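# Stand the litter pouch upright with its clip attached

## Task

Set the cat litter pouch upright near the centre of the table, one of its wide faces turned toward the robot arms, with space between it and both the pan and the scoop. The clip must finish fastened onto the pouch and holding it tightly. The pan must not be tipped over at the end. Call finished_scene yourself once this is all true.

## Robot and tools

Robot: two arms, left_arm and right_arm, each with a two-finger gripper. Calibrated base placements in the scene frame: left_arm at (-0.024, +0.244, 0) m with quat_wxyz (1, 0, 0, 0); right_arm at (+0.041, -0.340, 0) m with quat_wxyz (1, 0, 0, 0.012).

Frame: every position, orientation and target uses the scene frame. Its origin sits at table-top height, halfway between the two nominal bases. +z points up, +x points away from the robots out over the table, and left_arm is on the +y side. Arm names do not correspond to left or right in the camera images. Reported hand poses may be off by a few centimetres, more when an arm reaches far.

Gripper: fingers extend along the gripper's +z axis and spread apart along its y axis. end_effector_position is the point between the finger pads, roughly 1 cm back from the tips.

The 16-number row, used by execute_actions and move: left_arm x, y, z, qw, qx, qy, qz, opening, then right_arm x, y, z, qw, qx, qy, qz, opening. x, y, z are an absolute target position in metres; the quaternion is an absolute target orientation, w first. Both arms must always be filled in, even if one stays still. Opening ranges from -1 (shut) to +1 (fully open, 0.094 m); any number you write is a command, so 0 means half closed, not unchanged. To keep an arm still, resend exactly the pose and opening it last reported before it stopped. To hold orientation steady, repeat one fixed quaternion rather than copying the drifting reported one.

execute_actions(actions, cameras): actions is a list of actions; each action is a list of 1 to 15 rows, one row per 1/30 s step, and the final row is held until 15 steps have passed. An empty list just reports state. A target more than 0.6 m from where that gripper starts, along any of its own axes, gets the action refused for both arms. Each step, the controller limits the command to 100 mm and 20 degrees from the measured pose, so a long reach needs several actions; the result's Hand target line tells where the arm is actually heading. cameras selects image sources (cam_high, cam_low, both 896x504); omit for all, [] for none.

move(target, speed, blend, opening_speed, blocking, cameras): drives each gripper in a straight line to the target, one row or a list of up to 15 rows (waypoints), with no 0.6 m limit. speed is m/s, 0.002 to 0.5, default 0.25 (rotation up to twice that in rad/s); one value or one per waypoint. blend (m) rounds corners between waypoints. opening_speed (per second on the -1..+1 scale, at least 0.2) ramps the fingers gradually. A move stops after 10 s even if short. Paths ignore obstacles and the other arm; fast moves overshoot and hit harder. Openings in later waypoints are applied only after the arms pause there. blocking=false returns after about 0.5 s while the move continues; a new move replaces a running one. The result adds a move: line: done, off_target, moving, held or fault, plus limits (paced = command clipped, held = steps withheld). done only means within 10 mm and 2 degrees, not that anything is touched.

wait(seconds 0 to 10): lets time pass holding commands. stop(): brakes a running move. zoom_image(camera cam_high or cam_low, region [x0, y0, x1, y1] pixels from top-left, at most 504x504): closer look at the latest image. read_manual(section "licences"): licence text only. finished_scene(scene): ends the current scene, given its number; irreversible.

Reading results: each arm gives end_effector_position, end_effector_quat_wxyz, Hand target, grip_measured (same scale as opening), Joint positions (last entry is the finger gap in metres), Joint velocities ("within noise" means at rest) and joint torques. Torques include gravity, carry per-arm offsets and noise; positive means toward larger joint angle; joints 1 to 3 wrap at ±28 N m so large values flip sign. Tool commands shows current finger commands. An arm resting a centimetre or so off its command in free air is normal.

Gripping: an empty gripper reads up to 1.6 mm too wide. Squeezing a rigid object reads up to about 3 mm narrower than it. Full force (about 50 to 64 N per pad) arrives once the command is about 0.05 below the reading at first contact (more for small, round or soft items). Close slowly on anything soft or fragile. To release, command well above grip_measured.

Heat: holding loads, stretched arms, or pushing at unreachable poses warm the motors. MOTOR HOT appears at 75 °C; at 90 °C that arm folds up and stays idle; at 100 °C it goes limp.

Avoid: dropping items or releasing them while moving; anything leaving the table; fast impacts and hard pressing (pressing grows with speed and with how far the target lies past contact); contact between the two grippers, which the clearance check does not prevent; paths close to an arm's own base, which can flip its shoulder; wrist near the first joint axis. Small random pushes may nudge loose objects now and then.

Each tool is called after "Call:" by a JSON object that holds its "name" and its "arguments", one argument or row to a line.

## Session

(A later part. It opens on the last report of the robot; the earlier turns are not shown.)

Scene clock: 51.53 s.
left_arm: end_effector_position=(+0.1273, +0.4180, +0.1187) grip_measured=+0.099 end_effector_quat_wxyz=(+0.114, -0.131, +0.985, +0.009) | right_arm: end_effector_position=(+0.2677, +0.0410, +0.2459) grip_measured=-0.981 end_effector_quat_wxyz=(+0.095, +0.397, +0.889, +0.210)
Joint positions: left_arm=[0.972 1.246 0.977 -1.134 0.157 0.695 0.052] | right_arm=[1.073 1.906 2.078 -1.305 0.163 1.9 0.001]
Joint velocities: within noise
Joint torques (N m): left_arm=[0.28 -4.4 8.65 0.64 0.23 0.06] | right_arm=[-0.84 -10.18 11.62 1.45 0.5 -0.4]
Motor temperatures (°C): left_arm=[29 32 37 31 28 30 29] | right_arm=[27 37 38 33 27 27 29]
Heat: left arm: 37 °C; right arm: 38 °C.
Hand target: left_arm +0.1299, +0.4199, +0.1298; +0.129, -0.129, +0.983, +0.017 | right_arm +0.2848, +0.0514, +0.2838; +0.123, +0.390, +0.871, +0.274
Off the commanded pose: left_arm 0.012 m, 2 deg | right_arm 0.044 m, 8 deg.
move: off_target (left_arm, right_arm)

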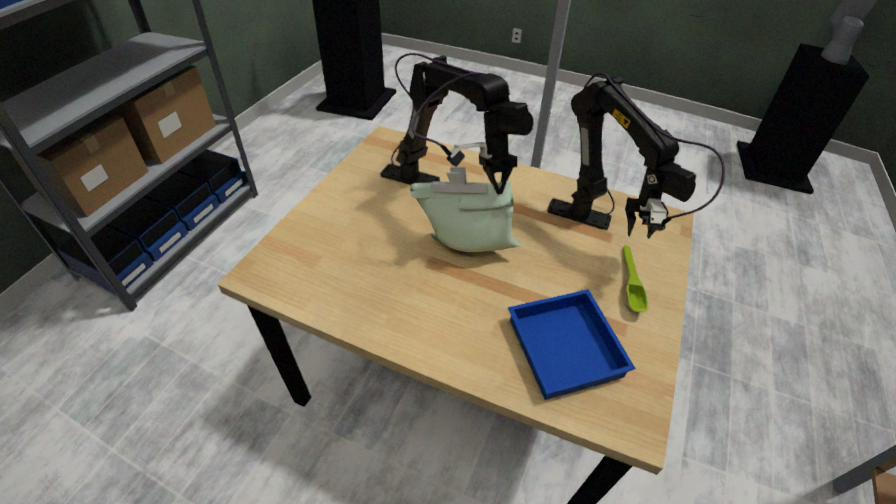

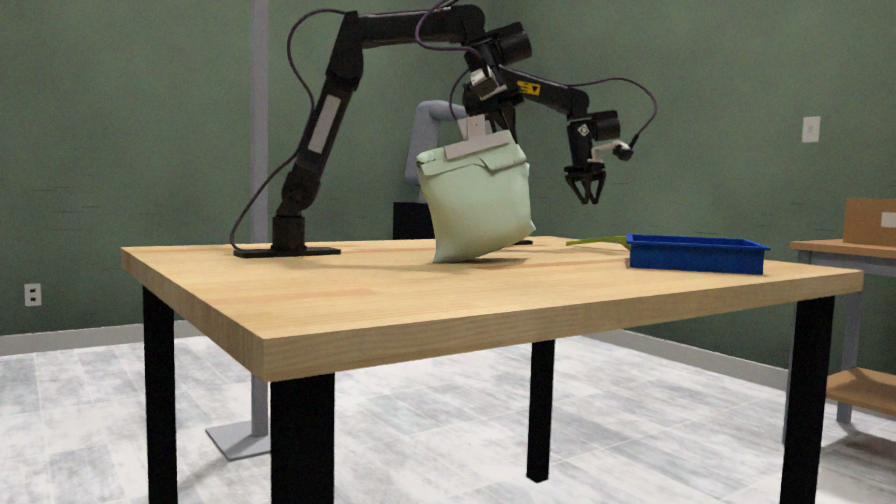

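Call:
{"name": "move", "arguments": {
  "target": [0.13,0.42,0.13,0.1294,-0.1294,0.9829,0.017,0.1,0.276,0.093,0.208,0.1223,0.3879,0.8712,0.2747,-1.0],
  "speed": 0.05
}}

Call:
{"name": "zoom_image", "arguments": {
  "camera": "cam_high",
  "region": [380, 130, 560, 270]
}}

Call:
{"name": "zoom_image", "arguments": {
  "camera": "cam_low",
  "region": [380, 90, 560, 280]
}}

Scene clock: 53.97 s.
left_arm: end_effector_position=(+0.1273, +0.4180, +0.1187) grip_measured=+0.099 end_effector_quat_wxyz=(+0.114, -0.131, +0.985, +0.009) | right_arm: end_effector_position=(+0.2715, +0.0776, +0.2057) grip_measured=-0.981 end_effector_quat_wxyz=(+0.118, +0.389, +0.880, +0.246)
Joint positions: left_arm=[0.972 1.246 0.977 -1.134 0.157 0.695 0.052] | right_arm=[1.124 1.916 1.883 -1.028 0.226 1.921 0.001]
Joint velocities: within noise
Joint torques (N m): left_arm=[0.44 -4.49 8.7 0.65 0.27 0.04] | right_arm=[0.65 -9.01 6.17 1.66 0.24 0.02]
Motor temperatures (°C): left_arm=[29 32 37 31 28 30 29] | right_arm=[27 37 38 34 27 27 29]
Heat: left arm: 37 °C; right arm: 38 °C.
Hand target: left_arm +0.1299, +0.4199, +0.1298; +0.129, -0.129, +0.983, +0.017 | right_arm +0.2754, +0.0922, +0.2084; +0.122, +0.388, +0.872, +0.274
Off the commanded pose: left_arm 0.012 m, 2 deg | right_arm 0.016 m, 3 deg.
move: off_target (left_arm, right_arm)

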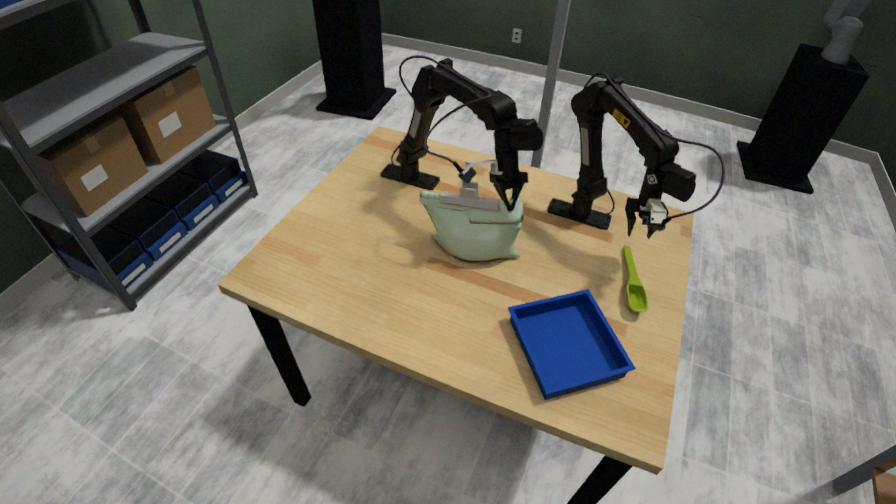

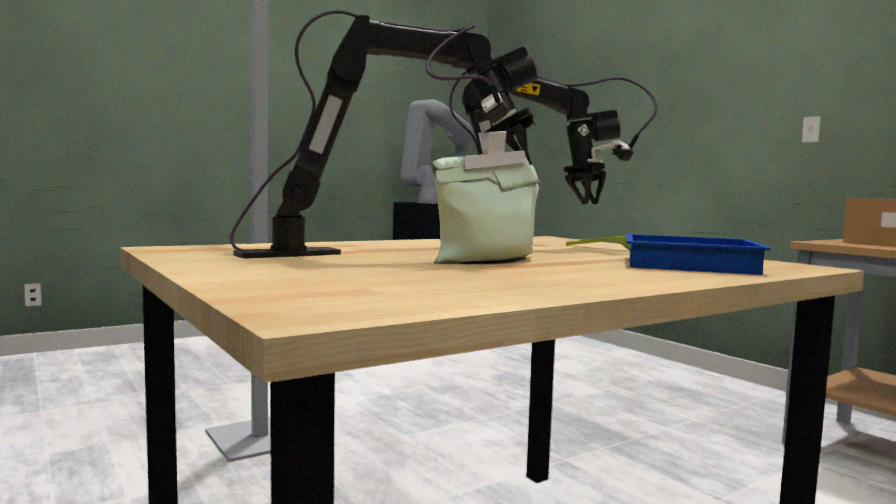

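Scaled by 2.800.

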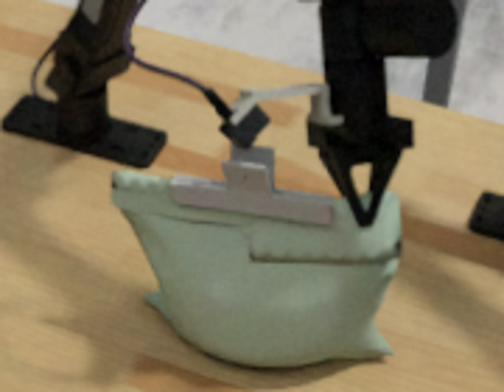

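Scaled by 2.653.

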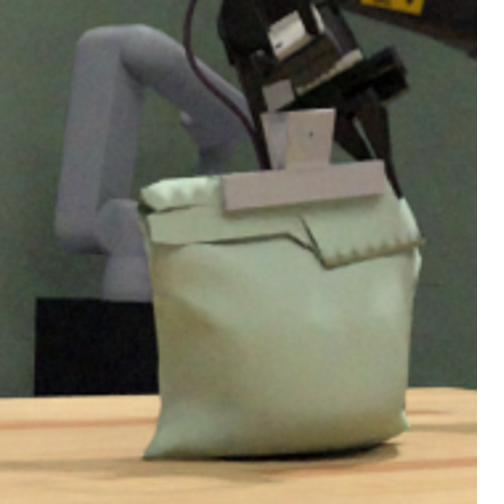

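Call:
{"name": "move", "arguments": {
  "target": [0.13,0.42,0.13,0.1294,-0.1294,0.9829,0.017,0.1,0.298,0.092,0.2,0.1223,0.3879,0.8712,0.2747,-1.0],
  "speed": 0.05
}}

Call:
{"name": "zoom_image", "arguments": {
  "camera": "cam_high",
  "region": [380, 130, 560, 270]
}}

Call:
{"name": "zoom_image", "arguments": {
  "camera": "cam_low",
  "region": [380, 90, 560, 280]
}}

Scene clock: 55.27 s.
left_arm: end_effector_position=(+0.1273, +0.4180, +0.1187) grip_measured=+0.099 end_effector_quat_wxyz=(+0.114, -0.131, +0.985, +0.009) | right_arm: end_effector_position=(+0.2913, +0.0803, +0.2001) grip_measured=-0.981 end_effector_quat_wxyz=(+0.123, +0.392, +0.876, +0.254)
Joint positions: left_arm=[0.972 1.246 0.977 -1.134 0.157 0.695 0.052] | right_arm=[1.086 1.941 1.883 -0.98 0.219 1.891 0.001]
Joint velocities: within noise
Joint torques (N m): left_arm=[0.49 -4.19 8.51 0.62 0.21 0.02] | right_arm=[-0.5 -8.84 6.24 1.66 -0.02 -0.16]
Motor temperatures (°C): left_arm=[29 32 37 31 28 30 29] | right_arm=[27 38 38 34 27 27 29]
Heat: left arm: 37 °C; right arm: 38 °C.
Hand target: left_arm +0.1300, +0.4199, +0.1298; +0.129, -0.129, +0.983, +0.017 | right_arm +0.2978, +0.0914, +0.2002; +0.122, +0.388, +0.871, +0.274
Off the commanded pose: left_arm 0.012 m, 2 deg | right_arm 0.013 m, 2 deg.
move: off_target (left_arm, right_arm)

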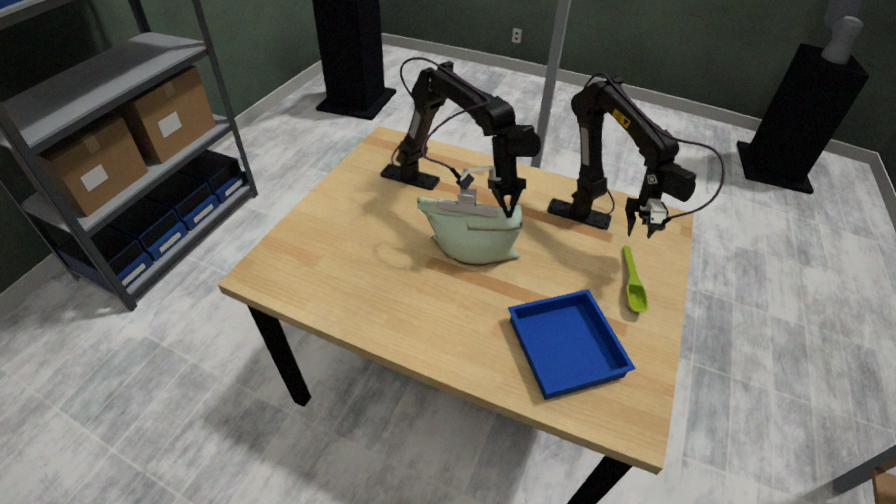

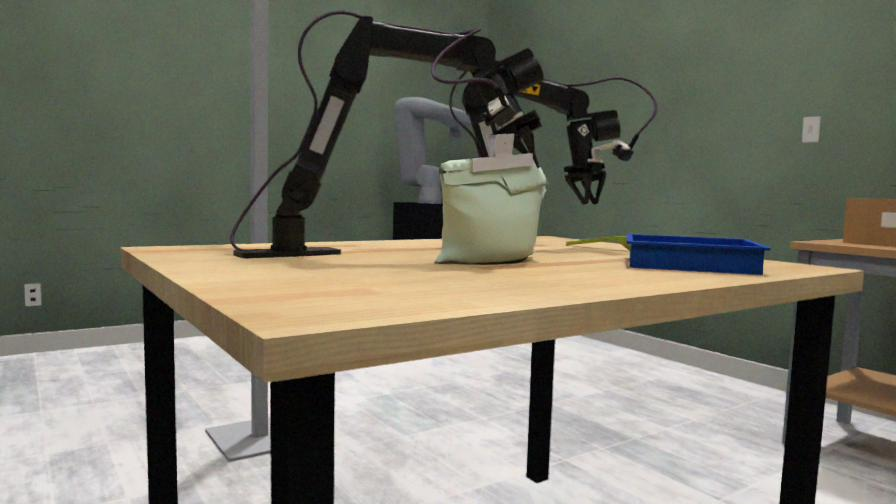

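Scaled by 2.800.

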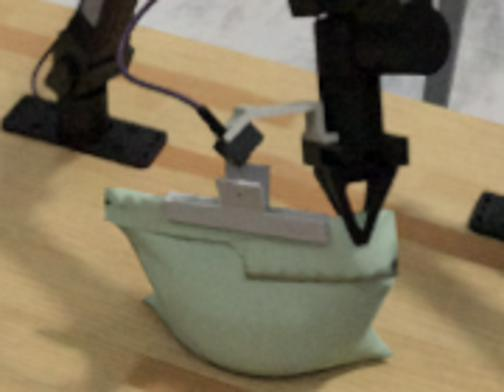

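Scaled by 2.653.

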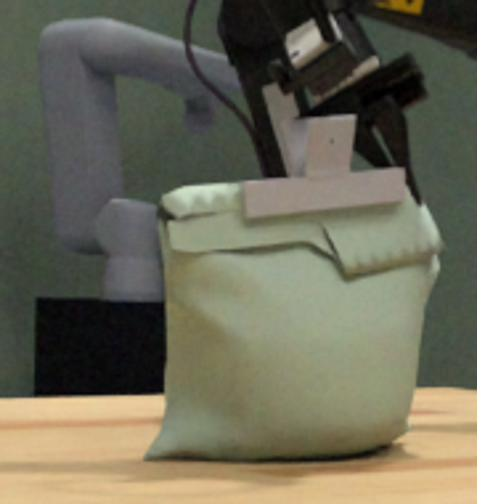

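Call:
{"name": "move", "arguments": {
  "target": [
    [0.13,0.42,0.13,0.1294,-0.1294,0.9829,0.017,0.1,0.298,0.076,0.255,0.1223,0.3879,0.8712,0.2747,-1.0],
    [0.13,0.42,0.13,0.1294,-0.1294,0.9829,0.017,0.1,0.298,0.095,0.203,0.1223,0.3879,0.8712,0.2747,-1.0]
  ],
  "speed": 0.05
}}

Call:
{"name": "zoom_image", "arguments": {
  "camera": "cam_high",
  "region": [380, 130, 560, 270]
}}

Call:
{"name": "zoom_image", "arguments": {
  "camera": "cam_low",
  "region": [380, 90, 560, 280]
}}

Scene clock: 63.07 s.
left_arm: end_effector_position=(+0.1272, +0.4179, +0.1187) grip_measured=+0.099 end_effector_quat_wxyz=(+0.114, -0.131, +0.985, +0.009) | right_arm: end_effector_position=(+0.2927, +0.0795, +0.2003) grip_measured=-0.981 end_effector_quat_wxyz=(+0.118, +0.391, +0.879, +0.245)
Joint positions: left_arm=[0.972 1.246 0.977 -1.134 0.157 0.695 0.052] | right_arm=[1.078 1.959 1.921 -1.016 0.204 1.886 0.001]
Joint velocities: within noise
Joint torques (N m): left_arm=[0.5 -4.12 8.64 0.64 0.26 0.04] | right_arm=[0.68 -9.46 5.78 1.75 0.13 0.01]
Motor temperatures (°C): left_arm=[29 32 37 31 28 30 28] | right_arm=[27 38 37 34 27 27 29]
Heat: left arm: 37 °C; right arm: 38 °C.
Hand target: left_arm +0.1299, +0.4199, +0.1298; +0.129, -0.129, +0.983, +0.017 | right_arm +0.2975, +0.0941, +0.2035; +0.122, +0.388, +0.871, +0.274
Off the commanded pose: left_arm 0.012 m, 2 deg | right_arm 0.017 m, 4 deg.
move: off_target (left_arm, right_arm)

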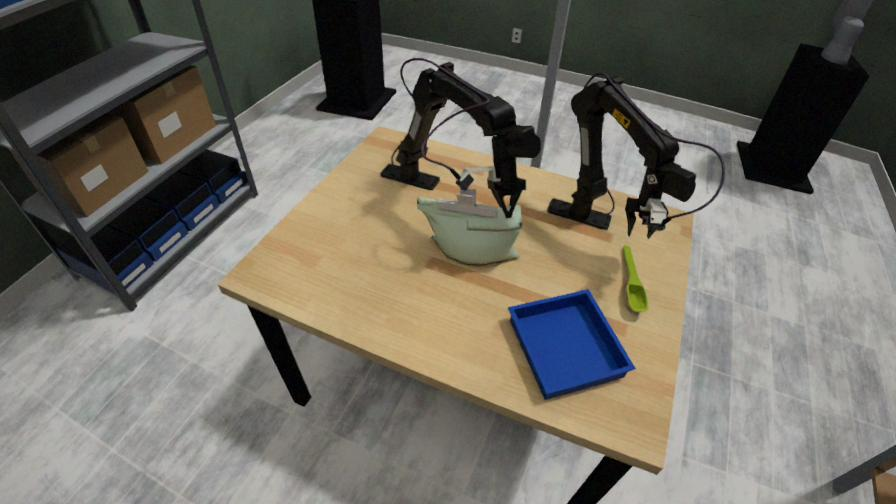

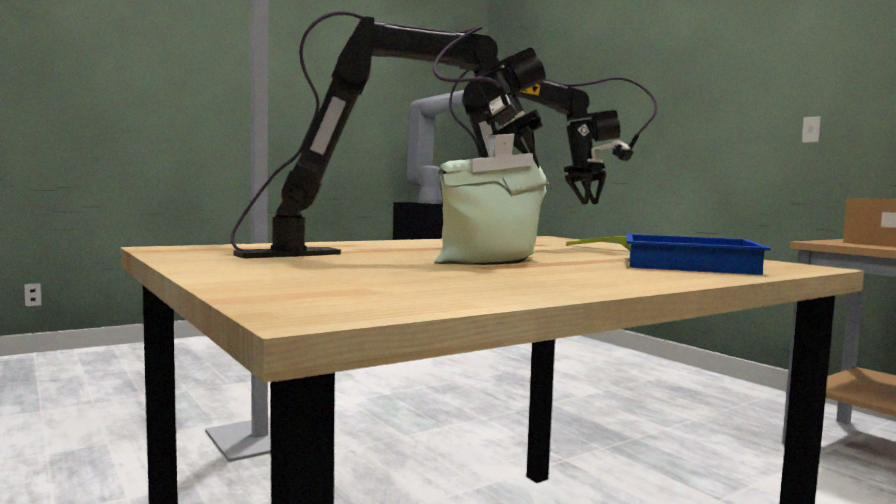

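Scaled by 2.800.

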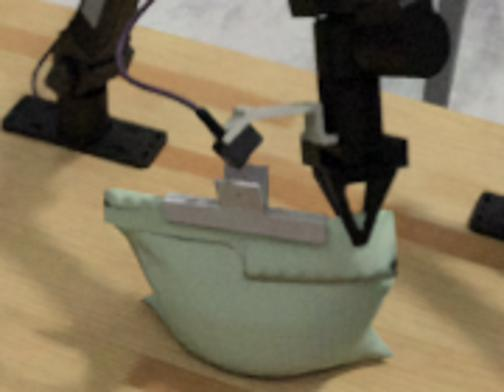

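Scaled by 2.653.

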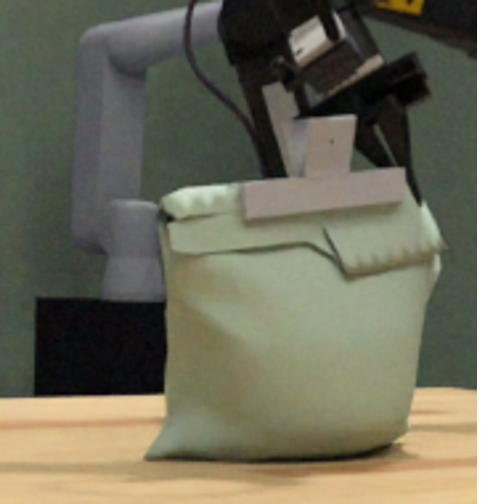

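Call:
{"name": "move", "arguments": {
  "target": [0.13,0.42,0.13,0.1294,-0.1294,0.9829,0.017,0.1,0.268,0.092,0.196,0.1223,0.3879,0.8712,0.2747,-1.0],
  "speed": 0.05
}}

Call:
{"name": "zoom_image", "arguments": {
  "camera": "cam_high",
  "region": [380, 130, 560, 270]
}}

Call:
{"name": "zoom_image", "arguments": {
  "camera": "cam_low",
  "region": [380, 90, 560, 280]
}}

Scene clock: 64.47 s.
left_arm: end_effector_position=(+0.1272, +0.4179, +0.1187) grip_measured=+0.099 end_effector_quat_wxyz=(+0.114, -0.131, +0.985, +0.009) | right_arm: end_effector_position=(+0.2760, +0.0862, +0.1876) grip_measured=-0.981 end_effector_quat_wxyz=(+0.132, +0.393, +0.874, +0.254)
Joint positions: left_arm=[0.972 1.246 0.977 -1.134 0.157 0.695 0.052] | right_arm=[1.136 1.929 1.815 -0.931 0.262 1.935 0.001]
Joint velocities: within noise
Joint torques (N m): left_arm=[0.42 -4.41 8.55 0.63 0.25 0.06] | right_arm=[1.02 -11.77 4.96 1.36 -0.04 0.09]
Motor temperatures (°C): left_arm=[29 32 37 30 28 30 28] | right_arm=[27 38 37 34 27 27 29]
Heat: left arm: 37 °C; right arm: 38 °C.
Hand target: left_arm +0.1299, +0.4199, +0.1298; +0.129, -0.129, +0.983, +0.017 | right_arm +0.2680, +0.0918, +0.1961; +0.122, +0.388, +0.871, +0.274
Off the commanded pose: left_arm 0.012 m, 2 deg | right_arm 0.013 m, 3 deg.
move: off_target (left_arm, right_arm)

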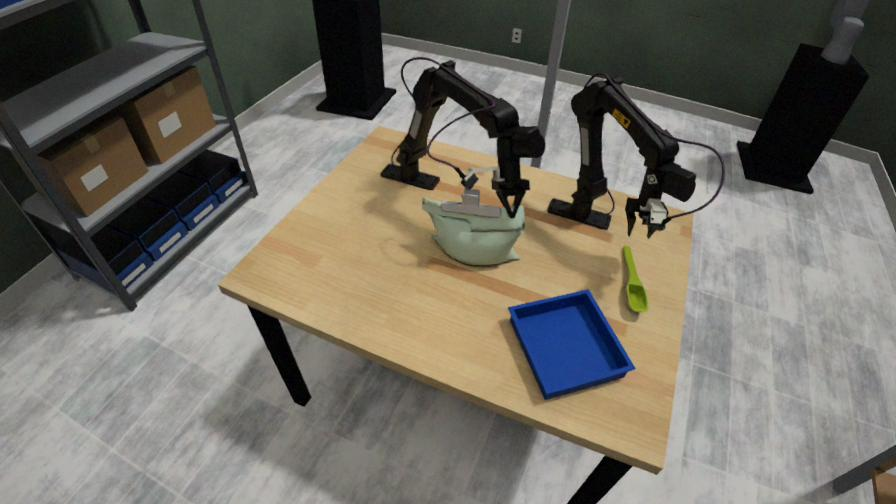

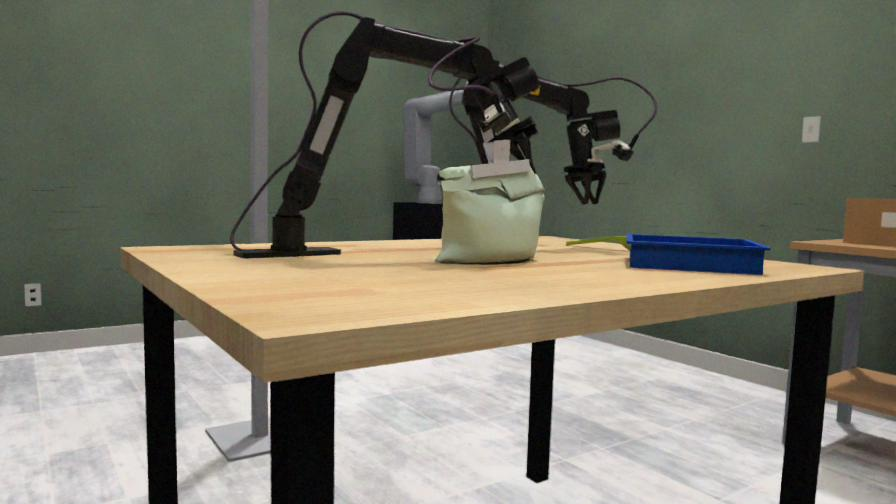

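Scaled by 2.800.

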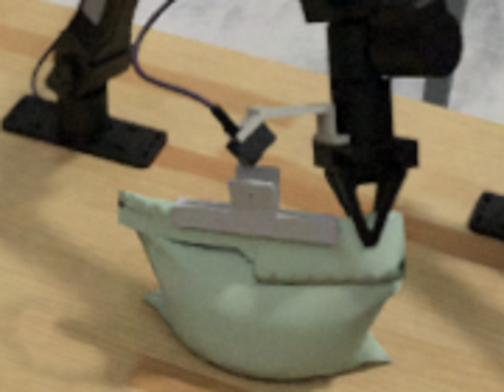

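Scaled by 2.653.

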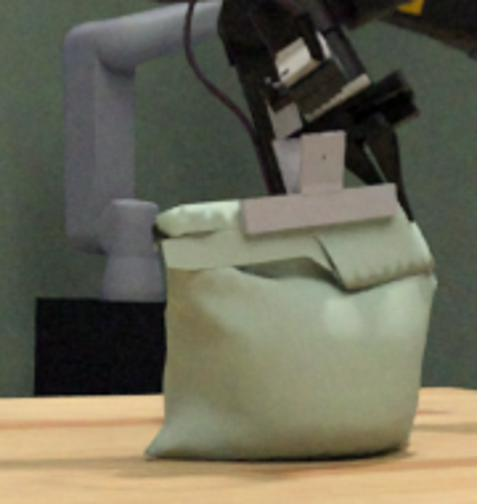

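Call:
{"name": "move", "arguments": {
  "target": [
    [0.13,0.42,0.13,0.1294,-0.1294,0.9829,0.017,0.1,0.272,0.089,0.194,0.1223,0.3879,0.8712,0.2747,0.15],
    [0.13,0.42,0.13,0.1294,-0.1294,0.9829,0.017,0.1,0.268,0.086,0.265,0.1223,0.3879,0.8712,0.2747,0.15]
  ],
  "speed": [0.05, 0.08],
  "opening_speed": 0.6
}}

Call:
{"name": "zoom_image", "arguments": {
  "camera": "cam_high",
  "region": [380, 130, 560, 270]
}}

Call:
{"name": "zoom_image", "arguments": {
  "camera": "cam_low",
  "region": [380, 90, 560, 280]
}}

Scene clock: 68.73 s.
left_arm: end_effector_position=(+0.1272, +0.4179, +0.1187) grip_measured=+0.099 end_effector_quat_wxyz=(+0.114, -0.131, +0.985, +0.009) | right_arm: end_effector_position=(+0.2707, +0.0850, +0.2674) grip_measured=+0.148 end_effector_quat_wxyz=(+0.120, +0.392, +0.867, +0.284)
Joint positions: left_arm=[0.972 1.246 0.977 -1.134 0.157 0.695 0.052] | right_arm=[1.136 1.95 2.146 -1.18 0.237 1.936 0.054]
Joint velocities: within noise
Joint torques (N m): left_arm=[0.49 -4.51 8.57 0.68 0.2 0.04] | right_arm=[0.65 -8.06 8.43 0.89 0.14 -0.05]
Motor temperatures (°C): left_arm=[29 32 37 30 28 30 28] | right_arm=[27 39 36 34 27 27 29]
Heat: left arm: 37 °C; right arm: 39 °C.
Hand target: left_arm +0.1299, +0.4199, +0.1298; +0.129, -0.129, +0.983, +0.017 | right_arm +0.2680, +0.0859, +0.2651; +0.122, +0.388, +0.871, +0.276
Off the commanded pose: left_arm 0.012 m, 2 deg | right_arm 0.004 m, 1 deg.
move: off_target (left_arm)

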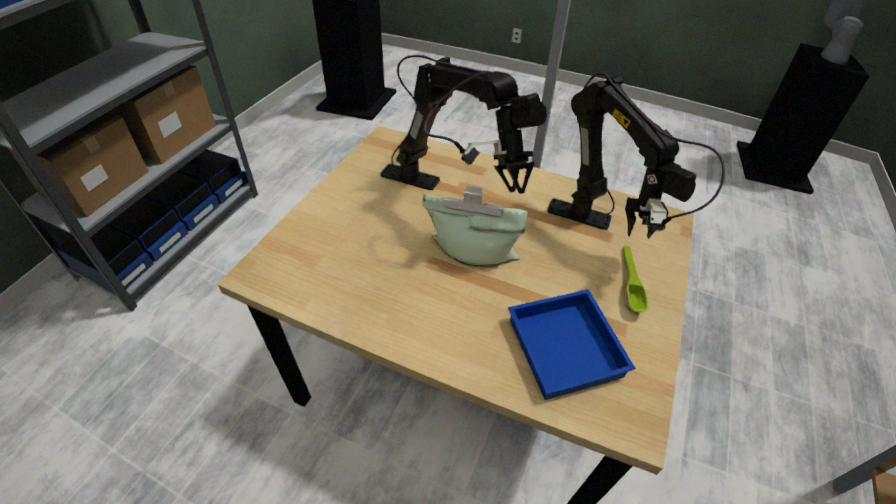

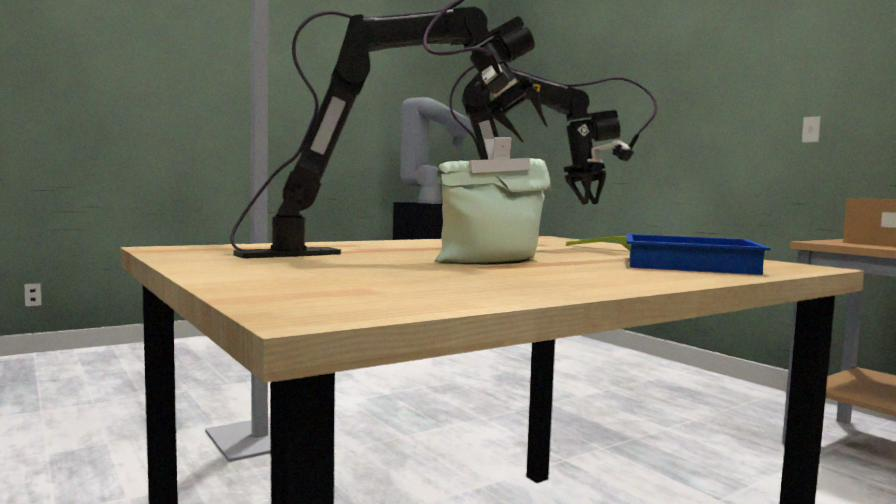

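Scaled by 2.800.

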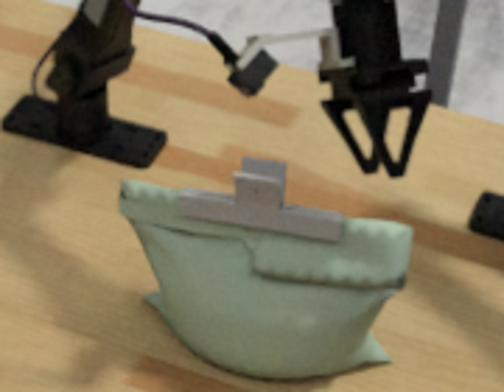

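Scaled by 2.653.

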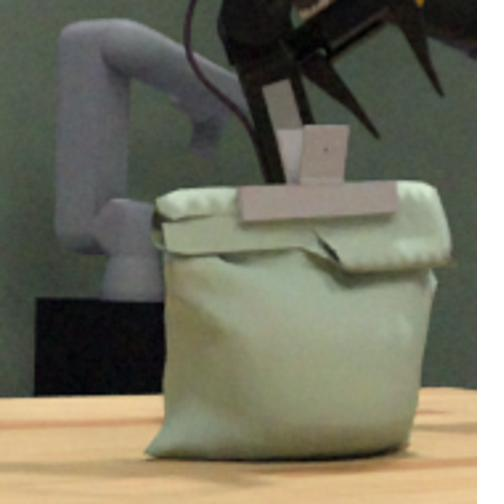

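Call:
{"name": "move", "arguments": {
  "target": [
    [0.13,0.42,0.13,0.1294,-0.1294,0.9829,0.017,0.1,0.255,0.07,0.33,0.1223,0.3879,0.8712,0.2747,0.15],
    [0.13,0.42,0.13,0.1294,-0.1294,0.9829,0.017,0.1,0.18,0.0,0.36,0.1223,0.3879,0.8712,0.2747,0.15]
  ],
  "speed": 0.2,
  "blend": 0.02
}}

Call:
{"name": "zoom_image", "arguments": {
  "camera": "cam_high",
  "region": [380, 130, 560, 270]
}}

Call:
{"name": "zoom_image", "arguments": {
  "camera": "cam_low",
  "region": [380, 90, 560, 280]
}}

Scene clock: 71.27 s.
left_arm: end_effector_position=(+0.1272, +0.4179, +0.1187) grip_measured=+0.099 end_effector_quat_wxyz=(+0.114, -0.131, +0.985, +0.009) | right_arm: end_effector_position=(+0.1799, +0.0052, +0.3665) grip_measured=+0.148 end_effector_quat_wxyz=(+0.109, +0.384, +0.862, +0.313)
Joint positions: left_arm=[0.972 1.246 0.977 -1.134 0.157 0.695 0.052] | right_arm=[1.31 1.716 2.291 -1.538 0.314 2.072 0.054]
Joint velocities: within noise
Joint torques (N m): left_arm=[0.31 -4.31 8.61 0.62 0.27 0.05] | right_arm=[0.42 -6.27 3.85 0.95 0.32 -0.03]
Motor temperatures (°C): left_arm=[29 32 37 30 28 30 28] | right_arm=[27 39 36 34 27 27 29]
Heat: left arm: 37 °C; right arm: 39 °C.
Hand target: left_arm +0.1299, +0.4199, +0.1298; +0.129, -0.129, +0.983, +0.017 | right_arm +0.1801, -0.0001, +0.3598; +0.121, +0.382, +0.867, +0.296
Off the commanded pose: left_arm 0.012 m, 2 deg | right_arm 0.008 m, 5 deg.
joint sent to its limit (right arm) — joint 4 (wrist pitch), lower limit. The joint targets are off in orientation, not in position.
move: off_target (left_arm, right_arm)

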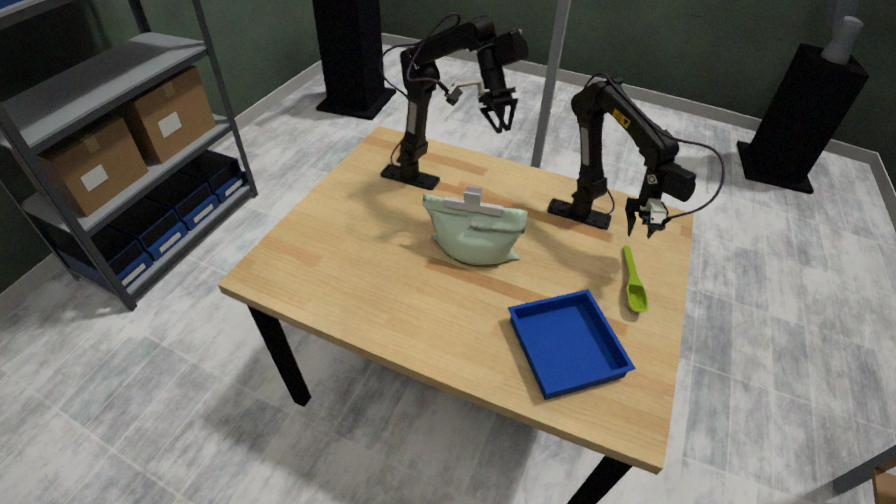

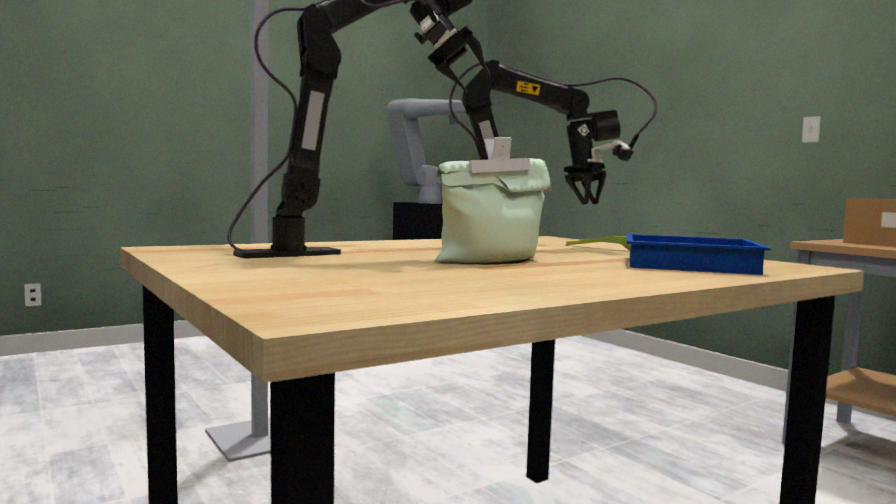

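Scaled by 2.800.

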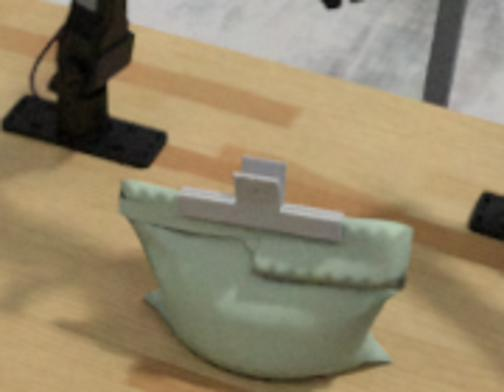

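Scaled by 2.653.

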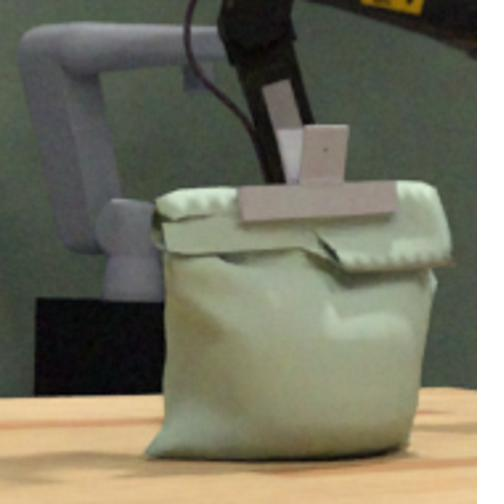

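Call:
{"name": "finished_scene", "arguments": {
  "scene": 2
}}

The scene is finished: the task was done.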